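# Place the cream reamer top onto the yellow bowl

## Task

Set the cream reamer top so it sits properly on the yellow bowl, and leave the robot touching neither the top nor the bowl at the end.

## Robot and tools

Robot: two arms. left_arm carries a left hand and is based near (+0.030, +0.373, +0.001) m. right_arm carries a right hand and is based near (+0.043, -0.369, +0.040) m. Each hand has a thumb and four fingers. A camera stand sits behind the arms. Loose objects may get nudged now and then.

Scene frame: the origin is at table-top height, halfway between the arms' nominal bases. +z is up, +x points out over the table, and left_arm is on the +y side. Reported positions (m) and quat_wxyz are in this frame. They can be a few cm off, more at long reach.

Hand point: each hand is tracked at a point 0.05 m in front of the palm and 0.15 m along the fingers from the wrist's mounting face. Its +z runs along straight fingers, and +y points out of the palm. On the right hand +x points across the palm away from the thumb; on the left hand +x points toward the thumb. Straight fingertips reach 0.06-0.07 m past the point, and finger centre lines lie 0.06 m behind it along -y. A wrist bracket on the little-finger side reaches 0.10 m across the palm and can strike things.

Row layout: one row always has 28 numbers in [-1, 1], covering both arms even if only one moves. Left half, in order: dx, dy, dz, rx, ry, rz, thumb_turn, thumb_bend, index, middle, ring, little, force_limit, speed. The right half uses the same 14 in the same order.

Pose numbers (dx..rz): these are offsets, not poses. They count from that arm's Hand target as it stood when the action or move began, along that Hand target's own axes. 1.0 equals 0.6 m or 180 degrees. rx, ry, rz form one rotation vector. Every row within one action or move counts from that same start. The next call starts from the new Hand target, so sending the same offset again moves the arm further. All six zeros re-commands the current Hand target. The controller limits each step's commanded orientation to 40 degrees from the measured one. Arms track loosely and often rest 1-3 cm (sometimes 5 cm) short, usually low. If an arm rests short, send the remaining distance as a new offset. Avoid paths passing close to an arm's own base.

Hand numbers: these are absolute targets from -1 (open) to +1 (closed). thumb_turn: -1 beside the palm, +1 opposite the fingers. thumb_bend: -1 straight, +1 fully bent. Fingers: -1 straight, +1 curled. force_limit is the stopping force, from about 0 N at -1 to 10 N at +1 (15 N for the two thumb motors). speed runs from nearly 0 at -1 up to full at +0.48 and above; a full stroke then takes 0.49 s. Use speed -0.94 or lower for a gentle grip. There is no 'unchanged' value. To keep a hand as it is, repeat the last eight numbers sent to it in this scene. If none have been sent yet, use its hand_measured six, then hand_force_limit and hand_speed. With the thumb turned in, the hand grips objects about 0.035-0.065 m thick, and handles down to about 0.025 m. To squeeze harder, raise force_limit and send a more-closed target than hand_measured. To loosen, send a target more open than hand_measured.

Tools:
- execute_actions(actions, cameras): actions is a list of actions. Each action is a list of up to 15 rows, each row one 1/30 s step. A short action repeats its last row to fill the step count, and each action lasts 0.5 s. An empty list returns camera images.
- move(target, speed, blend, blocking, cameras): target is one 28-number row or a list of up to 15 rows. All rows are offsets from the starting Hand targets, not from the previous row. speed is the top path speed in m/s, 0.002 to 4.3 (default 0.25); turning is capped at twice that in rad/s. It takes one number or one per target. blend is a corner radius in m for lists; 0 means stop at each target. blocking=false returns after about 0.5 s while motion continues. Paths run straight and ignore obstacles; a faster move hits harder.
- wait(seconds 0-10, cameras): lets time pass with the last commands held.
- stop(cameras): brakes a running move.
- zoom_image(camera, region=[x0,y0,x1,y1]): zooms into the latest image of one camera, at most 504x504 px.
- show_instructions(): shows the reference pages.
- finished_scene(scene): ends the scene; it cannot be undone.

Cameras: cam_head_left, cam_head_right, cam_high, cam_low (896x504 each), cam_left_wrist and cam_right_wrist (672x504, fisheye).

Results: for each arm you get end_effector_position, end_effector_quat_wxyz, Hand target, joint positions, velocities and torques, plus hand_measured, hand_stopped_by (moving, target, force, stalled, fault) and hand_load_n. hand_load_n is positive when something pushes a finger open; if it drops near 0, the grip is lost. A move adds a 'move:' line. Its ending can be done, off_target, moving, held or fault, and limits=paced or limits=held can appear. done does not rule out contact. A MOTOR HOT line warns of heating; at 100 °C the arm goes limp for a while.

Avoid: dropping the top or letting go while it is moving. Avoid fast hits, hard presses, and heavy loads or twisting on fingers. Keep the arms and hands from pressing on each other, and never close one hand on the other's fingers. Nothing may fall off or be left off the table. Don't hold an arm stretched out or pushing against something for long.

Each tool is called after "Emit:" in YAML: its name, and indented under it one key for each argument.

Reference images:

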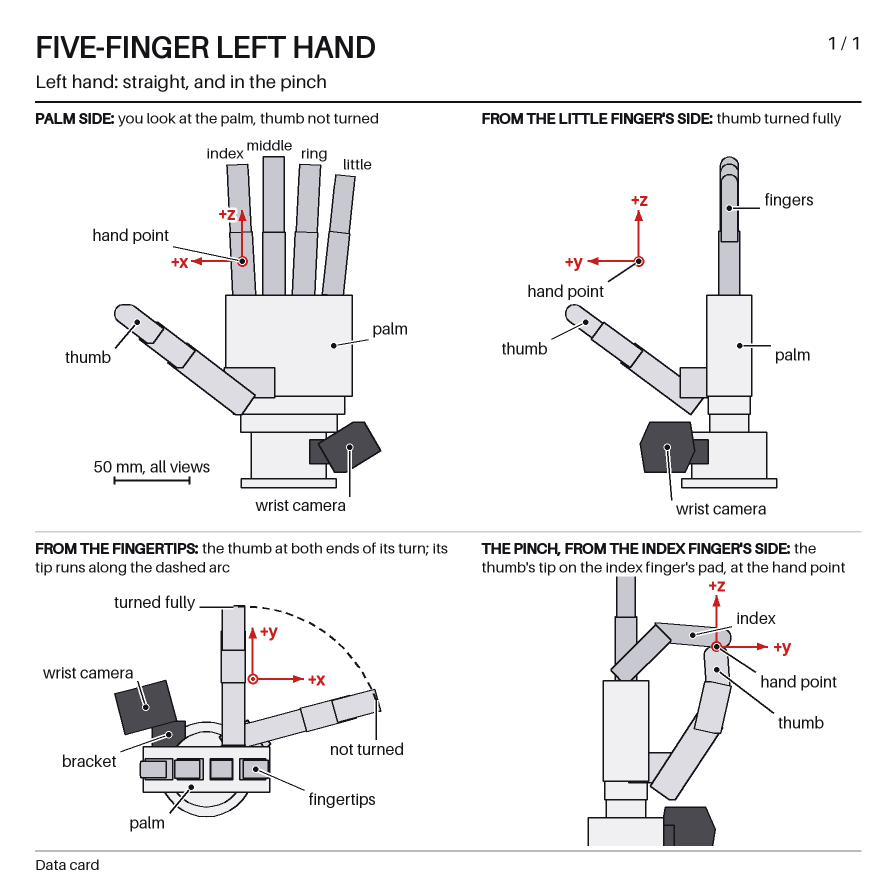

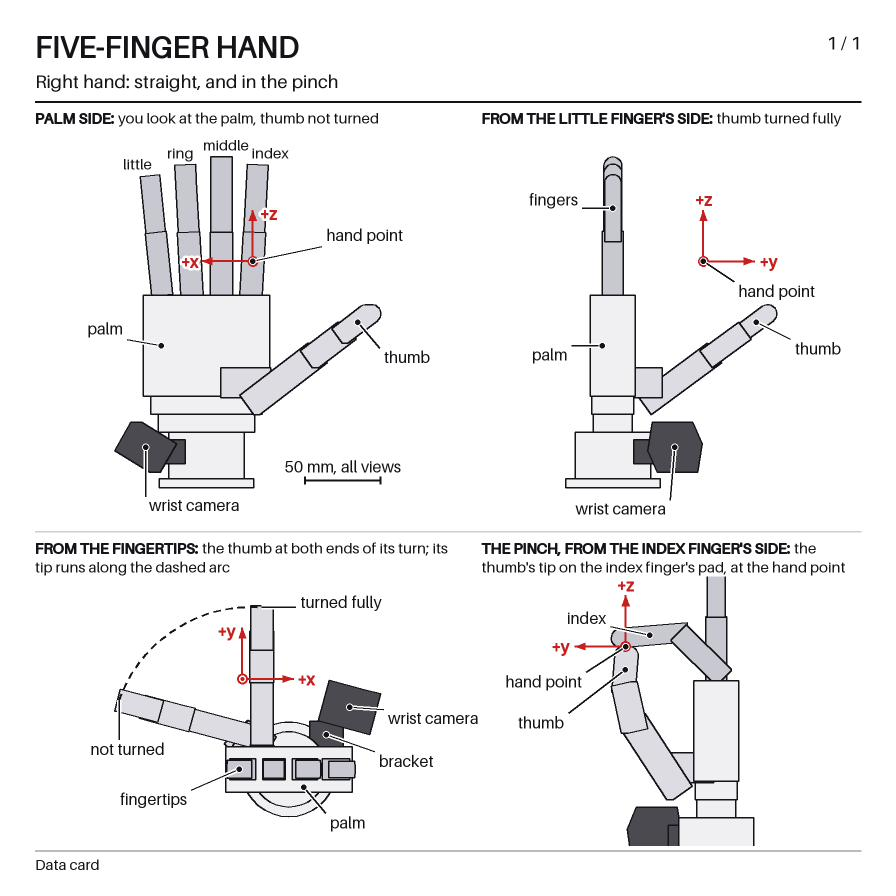

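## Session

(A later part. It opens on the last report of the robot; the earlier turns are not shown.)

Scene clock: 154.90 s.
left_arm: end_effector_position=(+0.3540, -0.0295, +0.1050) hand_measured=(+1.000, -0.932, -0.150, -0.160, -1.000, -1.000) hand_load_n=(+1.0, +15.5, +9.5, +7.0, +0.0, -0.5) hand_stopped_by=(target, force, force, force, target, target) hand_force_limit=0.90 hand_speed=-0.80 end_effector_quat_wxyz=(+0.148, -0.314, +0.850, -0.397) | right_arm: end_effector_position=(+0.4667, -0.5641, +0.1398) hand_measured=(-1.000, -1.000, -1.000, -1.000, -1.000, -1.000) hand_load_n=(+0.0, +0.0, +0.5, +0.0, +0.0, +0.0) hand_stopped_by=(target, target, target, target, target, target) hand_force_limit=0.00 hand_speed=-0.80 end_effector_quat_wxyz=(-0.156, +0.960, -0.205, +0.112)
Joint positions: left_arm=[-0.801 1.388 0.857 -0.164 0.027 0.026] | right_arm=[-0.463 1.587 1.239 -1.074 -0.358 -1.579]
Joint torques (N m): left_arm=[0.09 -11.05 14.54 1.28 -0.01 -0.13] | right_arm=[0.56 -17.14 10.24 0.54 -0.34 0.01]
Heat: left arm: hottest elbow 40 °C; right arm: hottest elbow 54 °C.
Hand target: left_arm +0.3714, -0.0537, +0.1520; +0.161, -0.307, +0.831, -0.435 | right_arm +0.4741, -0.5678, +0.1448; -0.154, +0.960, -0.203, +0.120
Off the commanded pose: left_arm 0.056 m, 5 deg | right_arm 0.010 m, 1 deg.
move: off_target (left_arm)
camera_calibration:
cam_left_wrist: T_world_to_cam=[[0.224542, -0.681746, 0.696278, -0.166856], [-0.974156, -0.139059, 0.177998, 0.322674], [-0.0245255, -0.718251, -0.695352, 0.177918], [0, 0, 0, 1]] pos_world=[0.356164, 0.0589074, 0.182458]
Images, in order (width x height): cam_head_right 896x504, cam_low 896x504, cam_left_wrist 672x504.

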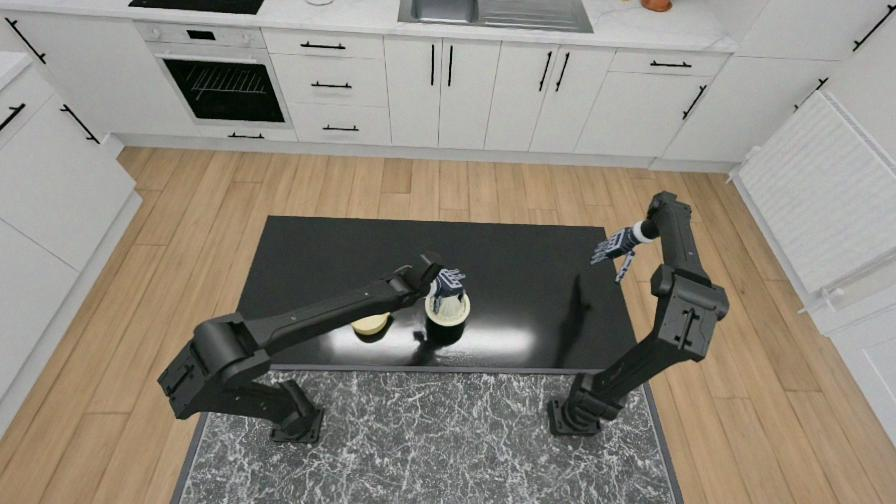

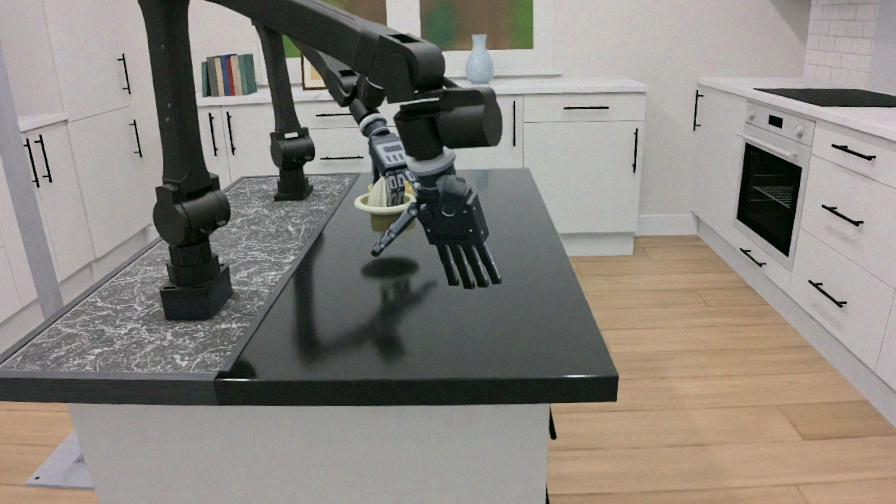

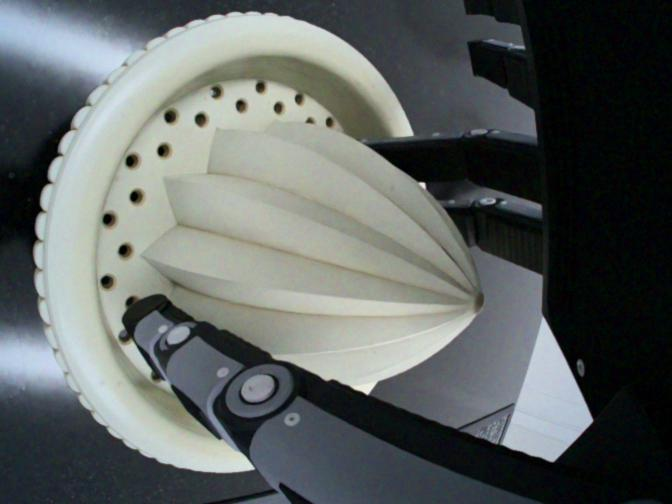

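Emit:
move:
  target:
    - [0,-0.0247,-0.0171,0,0,0,1,-0.2,0.2,0.2,-1,-1,0.9,-0.8,0,0,0,0,0,0,-1,-1,-1,-1,-1,-1,0,-0.8]
    - [-0.253,0.161,-0.2852,0.011,-0.105,-0.0727,1,-0.2,0.2,0.2,-1,-1,0.9,-0.8,0,0,0,0,0,0,-1,-1,-1,-1,-1,-1,0,-0.8]
  speed: [0.05,0.09]
  blend: 0.008
  cameras: ["cam_left_wrist","cam_head_left","cam_head_right","cam_low","cam_high"]

Scene clock: 172.30 s.
left_arm: end_effector_position=(+0.3615, +0.1900, +0.1685) hand_measured=(+1.000, -0.932, -0.150, -0.160, -1.000, -1.000) hand_load_n=(+0.5, +15.5, +9.5, +7.0, +0.0, +0.0) hand_stopped_by=(target, force, force, force, target, target) hand_force_limit=0.90 hand_speed=-0.80 end_effector_quat_wxyz=(+0.246, -0.465, +0.746, -0.407) | right_arm: end_effector_position=(+0.4667, -0.5641, +0.1398) hand_measured=(-1.000, -1.000, -1.000, -1.000, -1.000, -1.000) hand_load_n=(+0.0, +0.0, +0.0, +0.0, +0.0, +0.0) hand_stopped_by=(target, target, target, target, target, target) hand_force_limit=0.00 hand_speed=-0.80 end_effector_quat_wxyz=(-0.156, +0.960, -0.205, +0.112)
Joint positions: left_arm=[-0.368 0.831 0.588 -0.338 0.064 0.029] | right_arm=[-0.463 1.587 1.239 -1.074 -0.358 -1.579]
Joint torques (N m): left_arm=[1.2 -4.13 9.4 1.43 0.18 0.01] | right_arm=[0.67 -17.32 10.29 0.46 -0.34 0]
Heat: left arm: hottest elbow 47 °C; right arm: hottest elbow 54 °C.
Hand target: left_arm +0.3596, +0.1936, +0.1703; +0.250, -0.464, +0.746, -0.408 | right_arm +0.4741, -0.5678, +0.1448; -0.154, +0.960, -0.203, +0.120
Off the commanded pose: left_arm 0.005 m, 0 deg | right_arm 0.010 m, 1 deg.
move: done
camera_calibration:
cam_left_wrist: T_world_to_cam=[[0.400744, -0.493507, 0.771916, -0.175325], [-0.857742, -0.498201, 0.126788, 0.384025], [0.321999, -0.712914, -0.622953, 0.241432], [0, 0, 0, 1]] pos_world=[0.321914, 0.276918, 0.237047]
Images, in order (width x height): cam_head_left 896x504, cam_head_right 896x504, cam_high 896x504, cam_low 896x504, cam_left_wrist 672x504.

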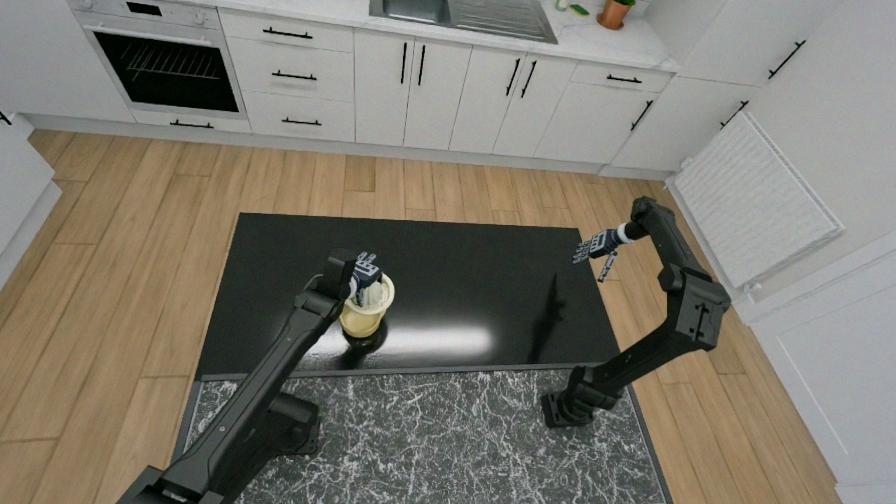

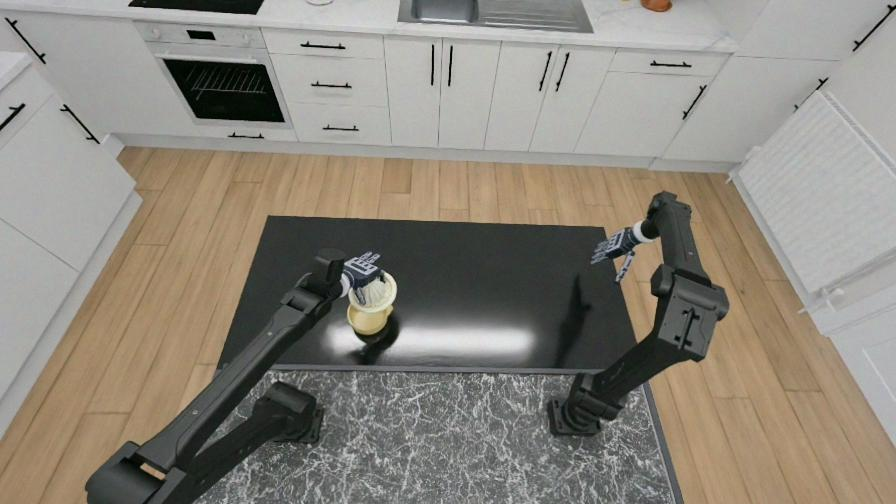

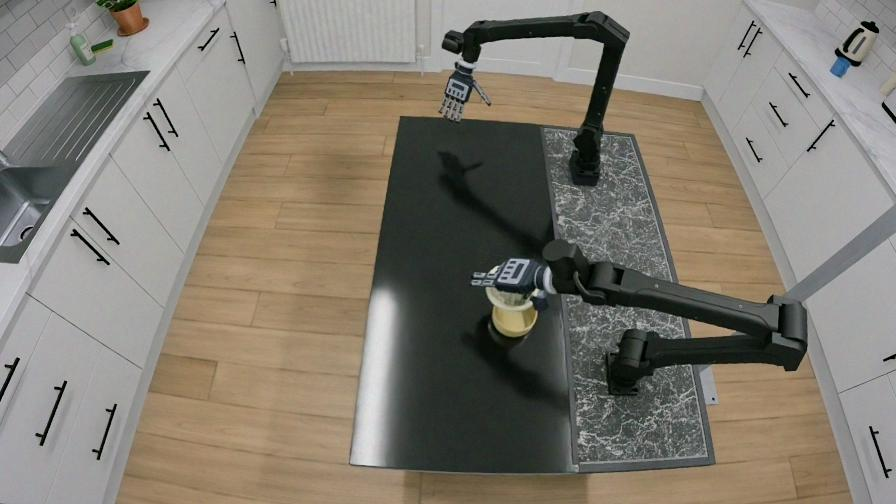

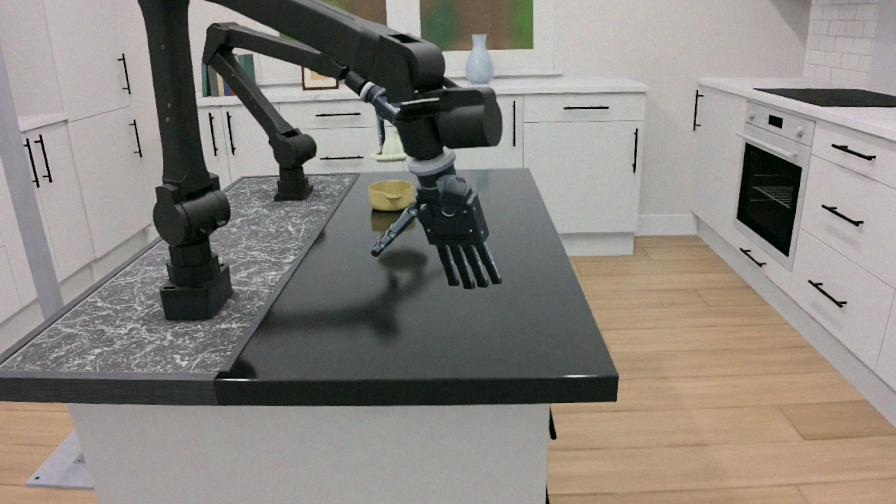

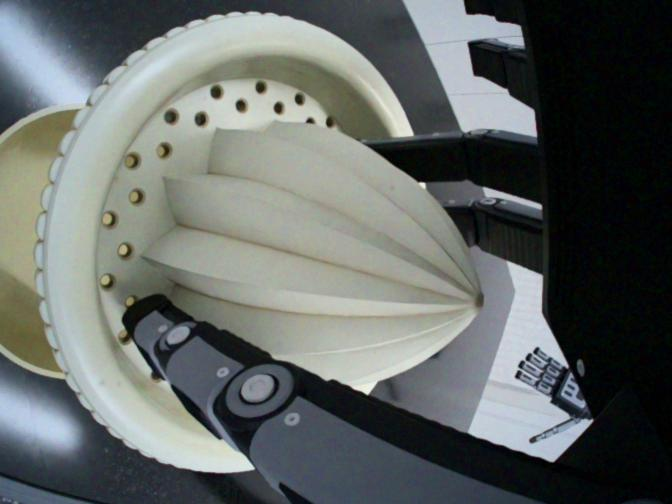

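Emit:
move:
  target: [-0.0077,0.1082,0.0108,-0.0256,0,0,1,-0.2,0.2,0.2,-1,-1,0.9,-0.8,0,0,0,0,0,0,-1,-1,-1,-1,-1,-1,0,-0.8]
  speed: 0.08
  cameras: ["cam_left_wrist","cam_head_left","cam_head_right","cam_low"]

Emit:
zoom_image:
  camera: "cam_low"
  region: [340, 130, 440, 230]

Emit:
zoom_image:
  camera: "cam_head_right"
  region: [310, 240, 430, 360]

Emit:
zoom_image:
  camera: "cam_head_left"
  region: [310, 240, 430, 360]

Scene clock: 195.80 s.
left_arm: end_effector_position=(+0.3299, +0.2101, +0.1055) hand_measured=(+1.000, -0.932, -0.150, -0.160, -1.000, -1.000) hand_load_n=(+0.5, +15.5, +9.5, +7.0, +0.0, +0.0) hand_stopped_by=(target, force, force, force, target, target) hand_force_limit=0.90 hand_speed=-0.80 end_effector_quat_wxyz=(+0.220, -0.479, +0.767, -0.365) | right_arm: end_effector_position=(+0.4667, -0.5641, +0.1398) hand_measured=(-1.000, -1.000, -1.000, -1.000, -1.000, -1.000) hand_load_n=(+0.0, -0.5, +0.0, +0.0, +0.0, +0.0) hand_stopped_by=(target, target, target, target, target, target) hand_force_limit=0.00 hand_speed=-0.80 end_effector_quat_wxyz=(-0.156, +0.960, -0.205, +0.112)
Joint positions: left_arm=[-0.344 0.829 0.469 -0.333 0.08 0.05] | right_arm=[-0.463 1.587 1.239 -1.074 -0.358 -1.579]
Joint torques (N m): left_arm=[1.2 -3.6 9.1 2.77 0.18 0.02] | right_arm=[0.79 -17.9 10.18 0.59 -0.32 0.02]
Heat: left arm: hottest elbow 48 °C; right arm: hottest elbow 54 °C.
Hand target: left_arm +0.3349, +0.2107, +0.1123; +0.231, -0.473, +0.761, -0.378 | right_arm +0.4741, -0.5678, +0.1448; -0.154, +0.960, -0.203, +0.120
Off the commanded pose: left_arm 0.008 m, 2 deg | right_arm 0.010 m, 1 deg.
move: done
camera_calibration:
cam_left_wrist: T_world_to_cam=[[0.474199, -0.528838, 0.703893, -0.113735], [-0.842243, -0.505358, 0.187726, 0.364851], [0.256441, -0.681868, -0.68505, 0.248413], [0, 0, 0, 1]] pos_world=[0.297523, 0.293618, 0.181741]
Images, in order (width x height): cam_head_left 896x504, cam_head_right 896x504, cam_low 896x504, cam_left_wrist 672x504.

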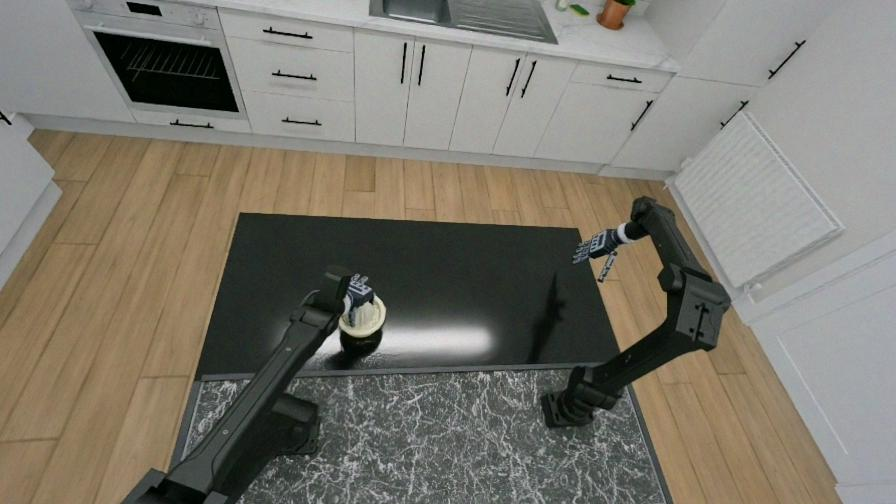

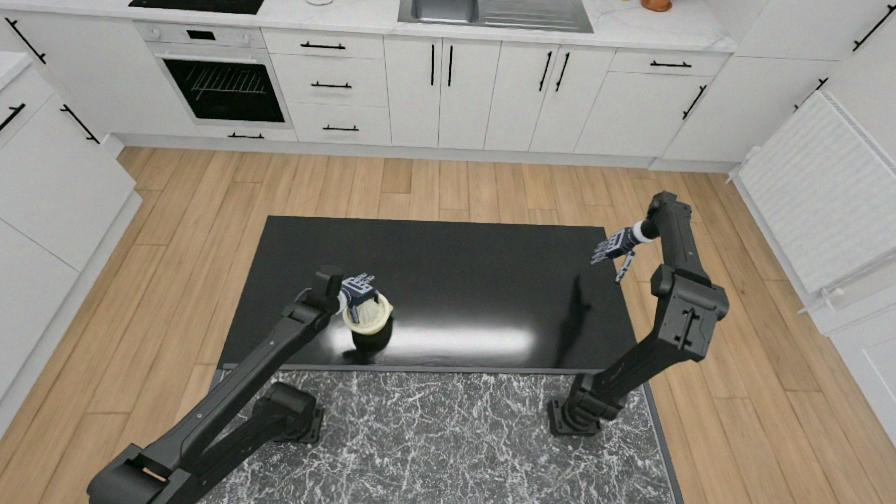

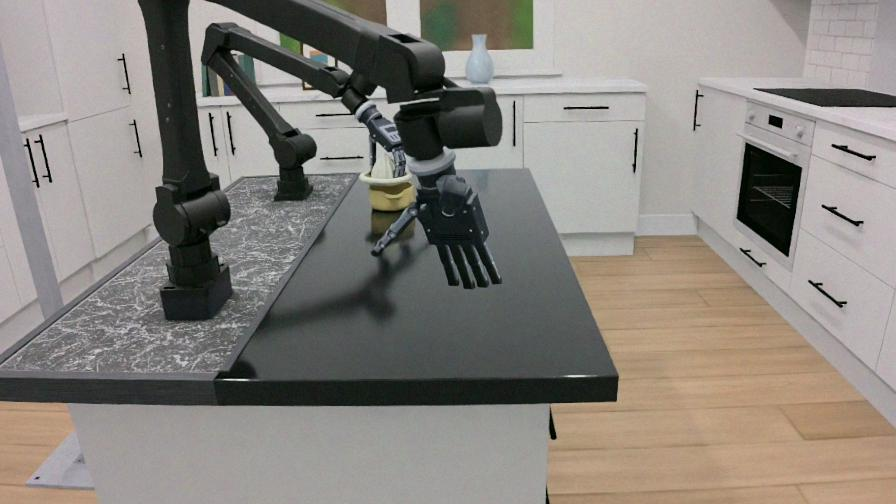

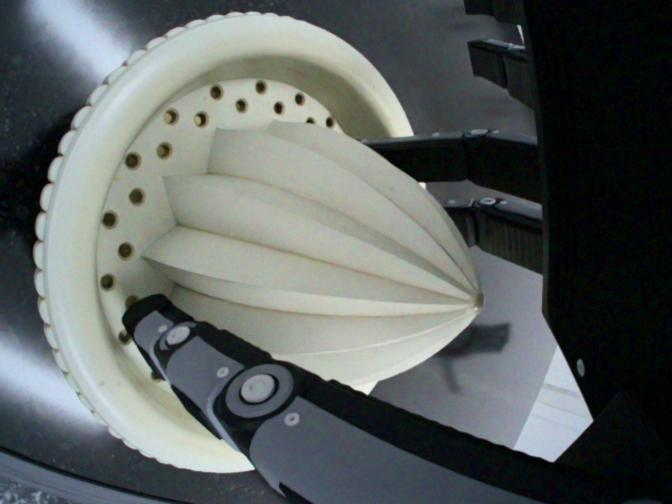

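Scaled by 5.040 from the camera's 896x504 image, which has a finer 1280x720 frame.

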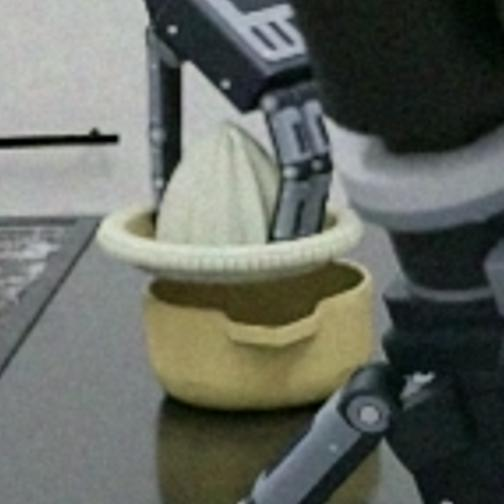

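Scaled by 4.200 from the camera's 896x504 image, which has a finer 1280x720 frame.

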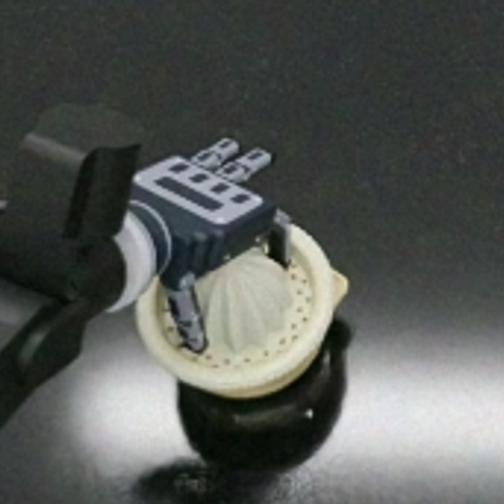

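Scaled by 4.200 from the camera's 896x504 image, which has a finer 1280x720 frame.

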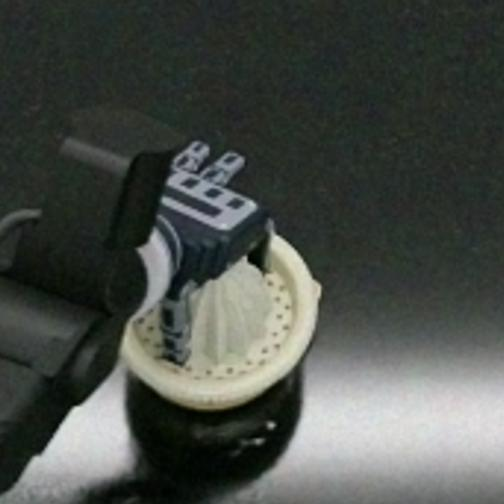

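Emit:
move:
  target: [-0.0066,-0.015,0.0195,0.006,0,0,1,-0.2,0.2,0.2,-1,-1,0.9,-0.8,0,0,0,0,0,0,-1,-1,-1,-1,-1,-1,0,-0.8]
  speed: 0.05
  cameras: ["cam_high","cam_head_left","cam_head_right","cam_low"]

Emit:
zoom_image:
  camera: "cam_low"
  region: [340, 130, 440, 230]

Emit:
zoom_image:
  camera: "cam_high"
  region: [460, 250, 580, 370]

Emit:
zoom_image:
  camera: "cam_head_right"
  region: [310, 240, 430, 360]

Scene clock: 214.43 s.
left_arm: end_effector_position=(+0.3412, +0.2084, +0.1058) hand_measured=(+1.000, -0.932, -0.150, -0.160, -1.000, -1.000) hand_load_n=(+1.0, +15.5, +9.5, +7.0, +0.0, -0.5) hand_stopped_by=(target, force, force, force, target, target) hand_force_limit=0.90 hand_speed=-0.80 end_effector_quat_wxyz=(+0.226, -0.476, +0.762, -0.376) | right_arm: end_effector_position=(+0.4667, -0.5641, +0.1398) hand_measured=(-1.000, -1.000, -1.000, -1.000, -1.000, -1.000) hand_load_n=(+0.0, +0.0, +0.0, +0.0, +0.0, +0.0) hand_stopped_by=(target, target, target, target, target, target) hand_force_limit=0.00 hand_speed=-0.80 end_effector_quat_wxyz=(-0.156, +0.960, -0.205, +0.112)
Joint positions: left_arm=[-0.332 0.857 0.469 -0.278 0.091 0.055] | right_arm=[-0.463 1.587 1.239 -1.074 -0.358 -1.579]
Joint torques (N m): left_arm=[1.26 -2.37 10 2.92 0.18 0.02] | right_arm=[0.67 -17.38 10.25 0.59 -0.33 0]
Heat: left arm: hottest elbow 46 °C; right arm: hottest elbow 55 °C.
Hand target: left_arm +0.3499, +0.2076, +0.1123; +0.235, -0.471, +0.758, -0.385 | right_arm +0.4741, -0.5678, +0.1448; -0.154, +0.960, -0.203, +0.120
Off the commanded pose: left_arm 0.011 m, 2 deg | right_arm 0.010 m, 1 deg.
move: off_target (left_arm)
Images, in order (width x height): cam_head_left 896x504, cam_head_right 896x504, cam_high 896x504, cam_low 896x504.

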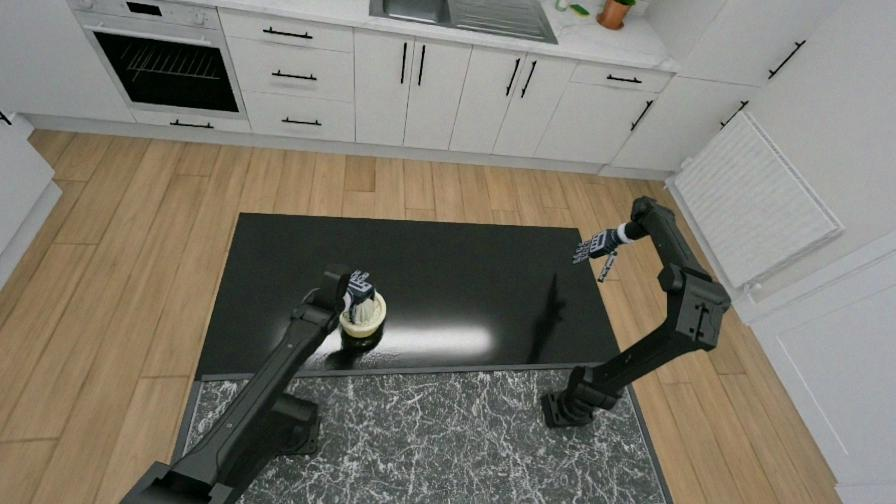

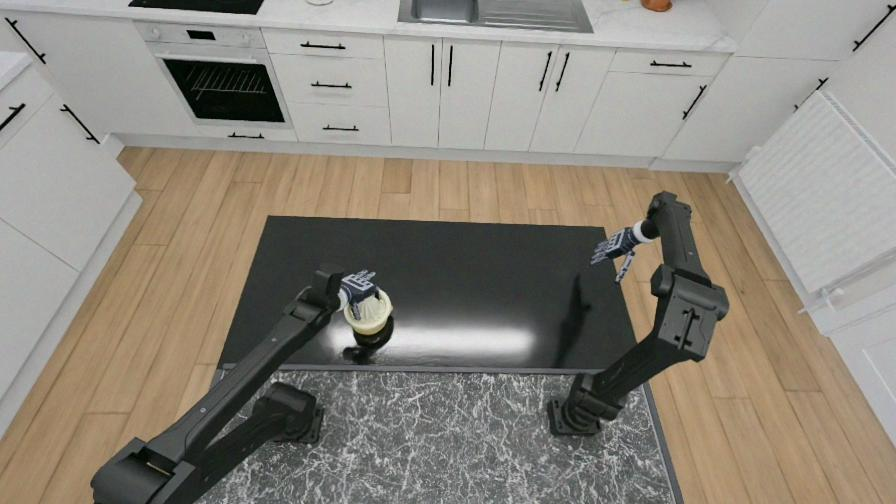

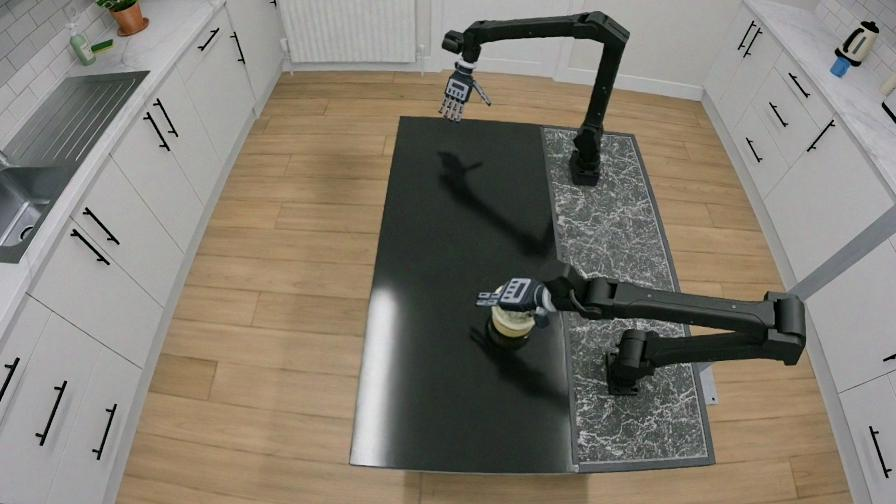

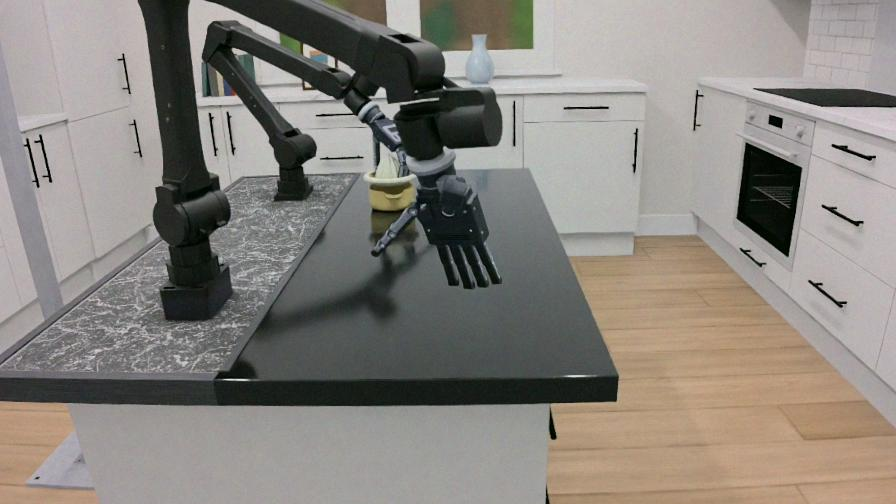

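Scaled by 5.040 from the camera's 896x504 image, which has a finer 1280x720 frame.

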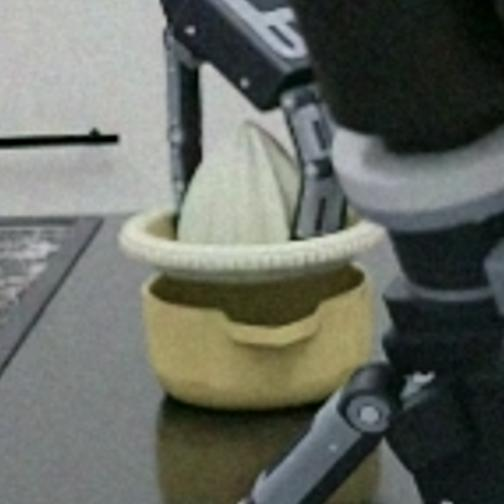

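Scaled by 4.200 from the camera's 896x504 image, which has a finer 1280x720 frame.

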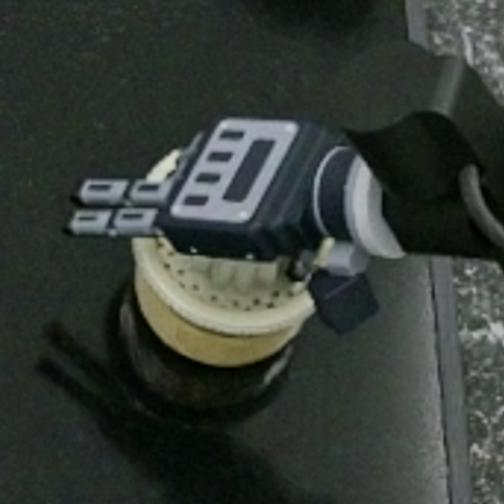

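Scaled by 4.200 from the camera's 896x504 image, which has a finer 1280x720 frame.

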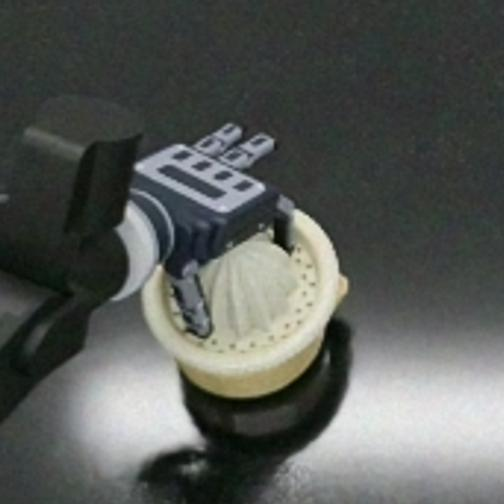

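Emit:
zoom_image:
  camera: "cam_head_right"
  region: [335, 280, 405, 350]

Emit:
zoom_image:
  camera: "cam_head_left"
  region: [325, 280, 395, 350]

Emit:
zoom_image:
  camera: "cam_high"
  region: [480, 280, 550, 350]

Scaled by 7.200 from the camera's 896x504 image, which has a finer 1280x720 frame.

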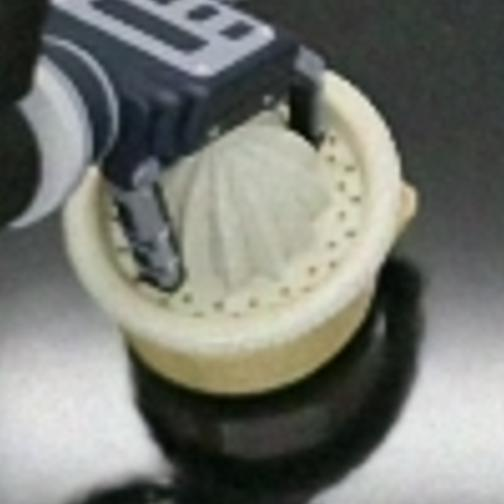

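Scaled by 7.200 from the camera's 896x504 image, which has a finer 1280x720 frame.

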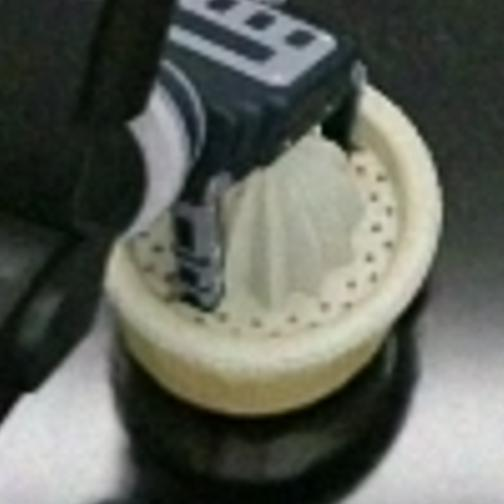

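Scaled by 7.200 from the camera's 896x504 image, which has a finer 1280x720 frame.

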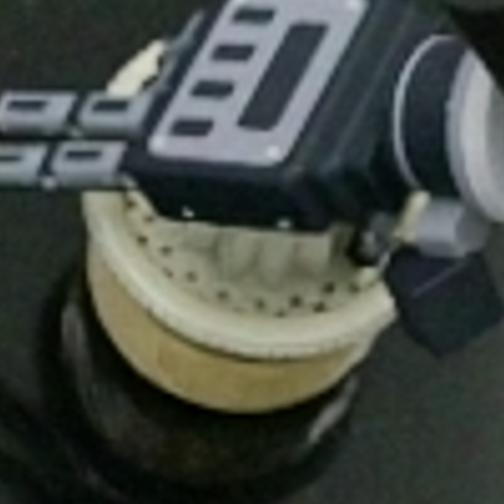

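Emit:
move:
  target: [-0.0082,0.0206,0.017,0,0,0,1,-0.2,0.2,0.2,-1,-1,0.9,-0.8,0,0,0,0,0,0,-1,-1,-1,-1,-1,-1,0,-0.8]
  speed: 0.03
  cameras: ["cam_high","cam_head_left","cam_head_right","cam_low"]

Emit:
zoom_image:
  camera: "cam_low"
  region: [355, 150, 425, 220]

Emit:
zoom_image:
  camera: "cam_head_left"
  region: [325, 280, 395, 350]

Emit:
zoom_image:
  camera: "cam_head_right"
  region: [335, 280, 405, 350]

Emit:
zoom_image:
  camera: "cam_high"
  region: [480, 280, 550, 350]

Scene clock: 272.30 s.
left_arm: end_effector_position=(+0.3484, +0.2105, +0.0960) hand_measured=(+1.000, -0.932, -0.150, -0.160, -1.000, -1.000) hand_load_n=(+1.0, +15.0, +9.5, +7.0, +0.0, +0.0) hand_stopped_by=(target, force, force, force, target, target) hand_force_limit=0.90 hand_speed=-0.80 end_effector_quat_wxyz=(+0.229, -0.474, +0.760, -0.380) | right_arm: end_effector_position=(+0.4667, -0.5641, +0.1398) hand_measured=(-1.000, -1.000, -1.000, -1.000, -1.000, -1.000) hand_load_n=(+0.0, +0.0, +0.0, +0.0, +0.0, +0.0) hand_stopped_by=(target, target, target, target, target, target) hand_force_limit=0.00 hand_speed=-0.80 end_effector_quat_wxyz=(-0.156, +0.960, -0.205, +0.112)
Joint positions: left_arm=[-0.313 0.892 0.452 -0.214 0.106 0.067] | right_arm=[-0.463 1.587 1.239 -1.074 -0.358 -1.579]
Joint torques (N m): left_arm=[1.26 -2.55 8.84 2.81 0.19 0.03] | right_arm=[0.5 -17.08 10.14 0.69 -0.32 0.04]
Heat: left arm: hottest elbow 46 °C; right arm: hottest elbow 55 °C.
Hand target: left_arm +0.3527, +0.2115, +0.0961; +0.235, -0.471, +0.758, -0.385 | right_arm +0.4741, -0.5678, +0.1448; -0.154, +0.960, -0.203, +0.120
Off the commanded pose: left_arm 0.005 m, 1 deg | right_arm 0.010 m, 1 deg.
move: done
Images, in order (width x height): cam_head_left 896x504, cam_head_right 896x504, cam_high 896x504, cam_low 896x504.

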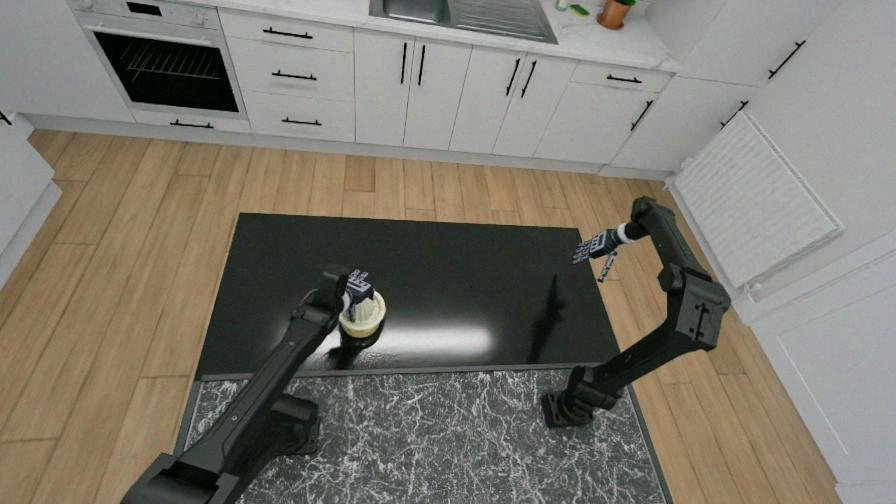

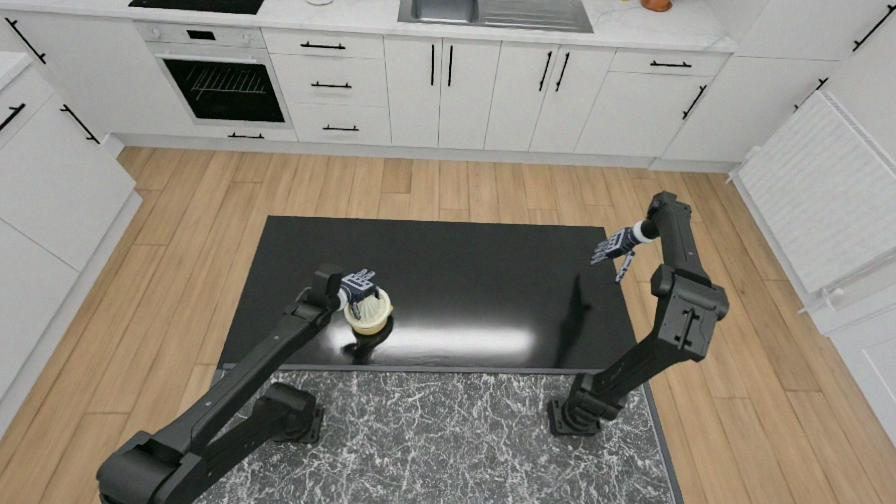

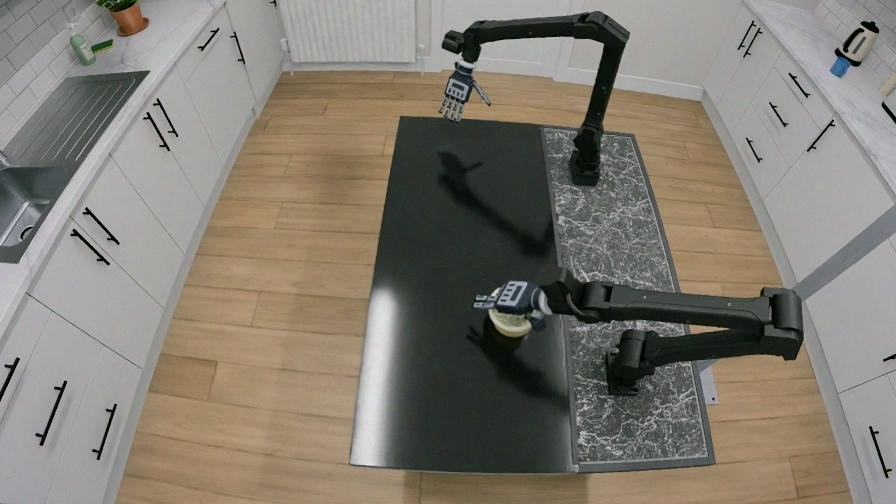

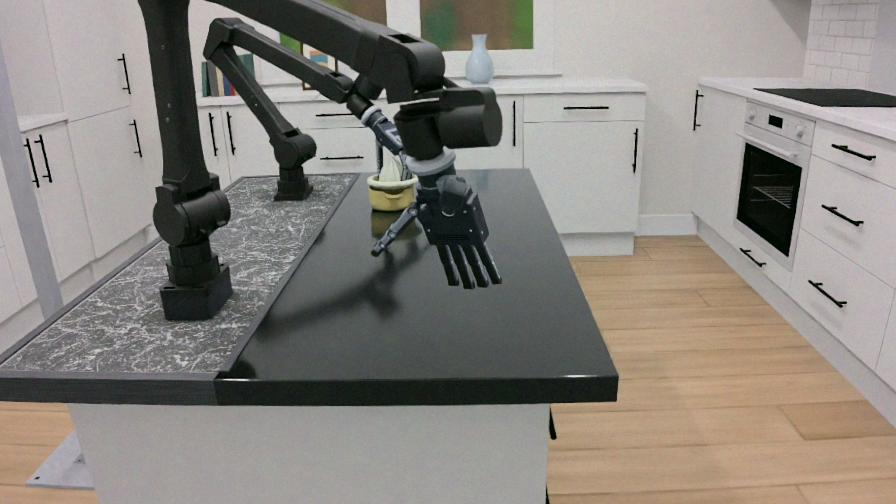

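Scaled by 7.200 from the camera's 896x504 image, which has a finer 1280x720 frame.

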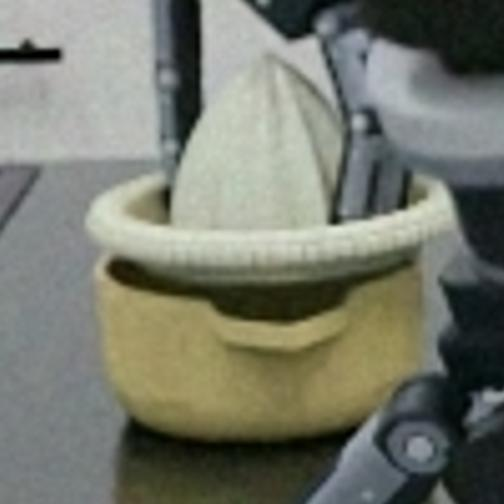

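Scaled by 7.200 from the camera's 896x504 image, which has a finer 1280x720 frame.

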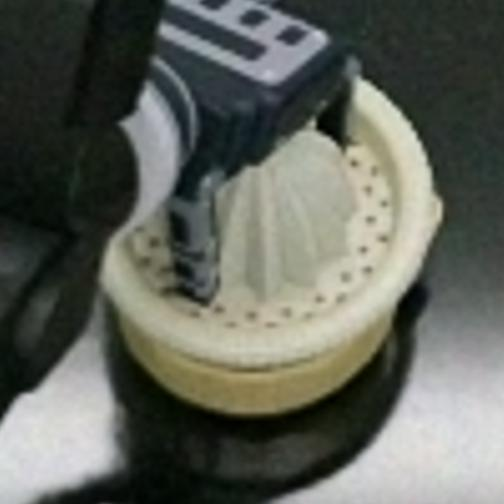

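Scaled by 7.200 from the camera's 896x504 image, which has a finer 1280x720 frame.

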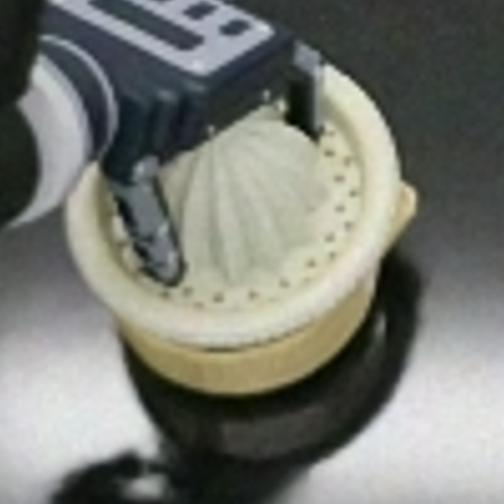

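Scaled by 7.200 from the camera's 896x504 image, which has a finer 1280x720 frame.

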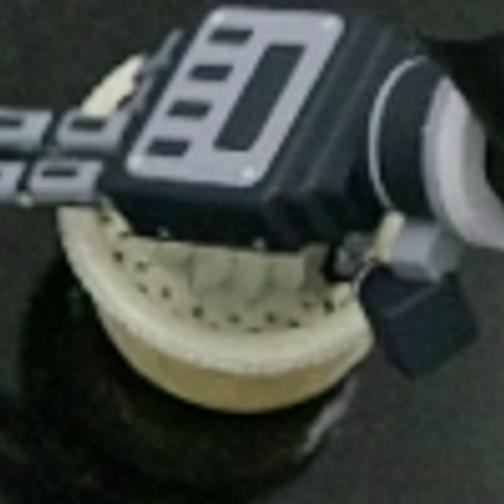

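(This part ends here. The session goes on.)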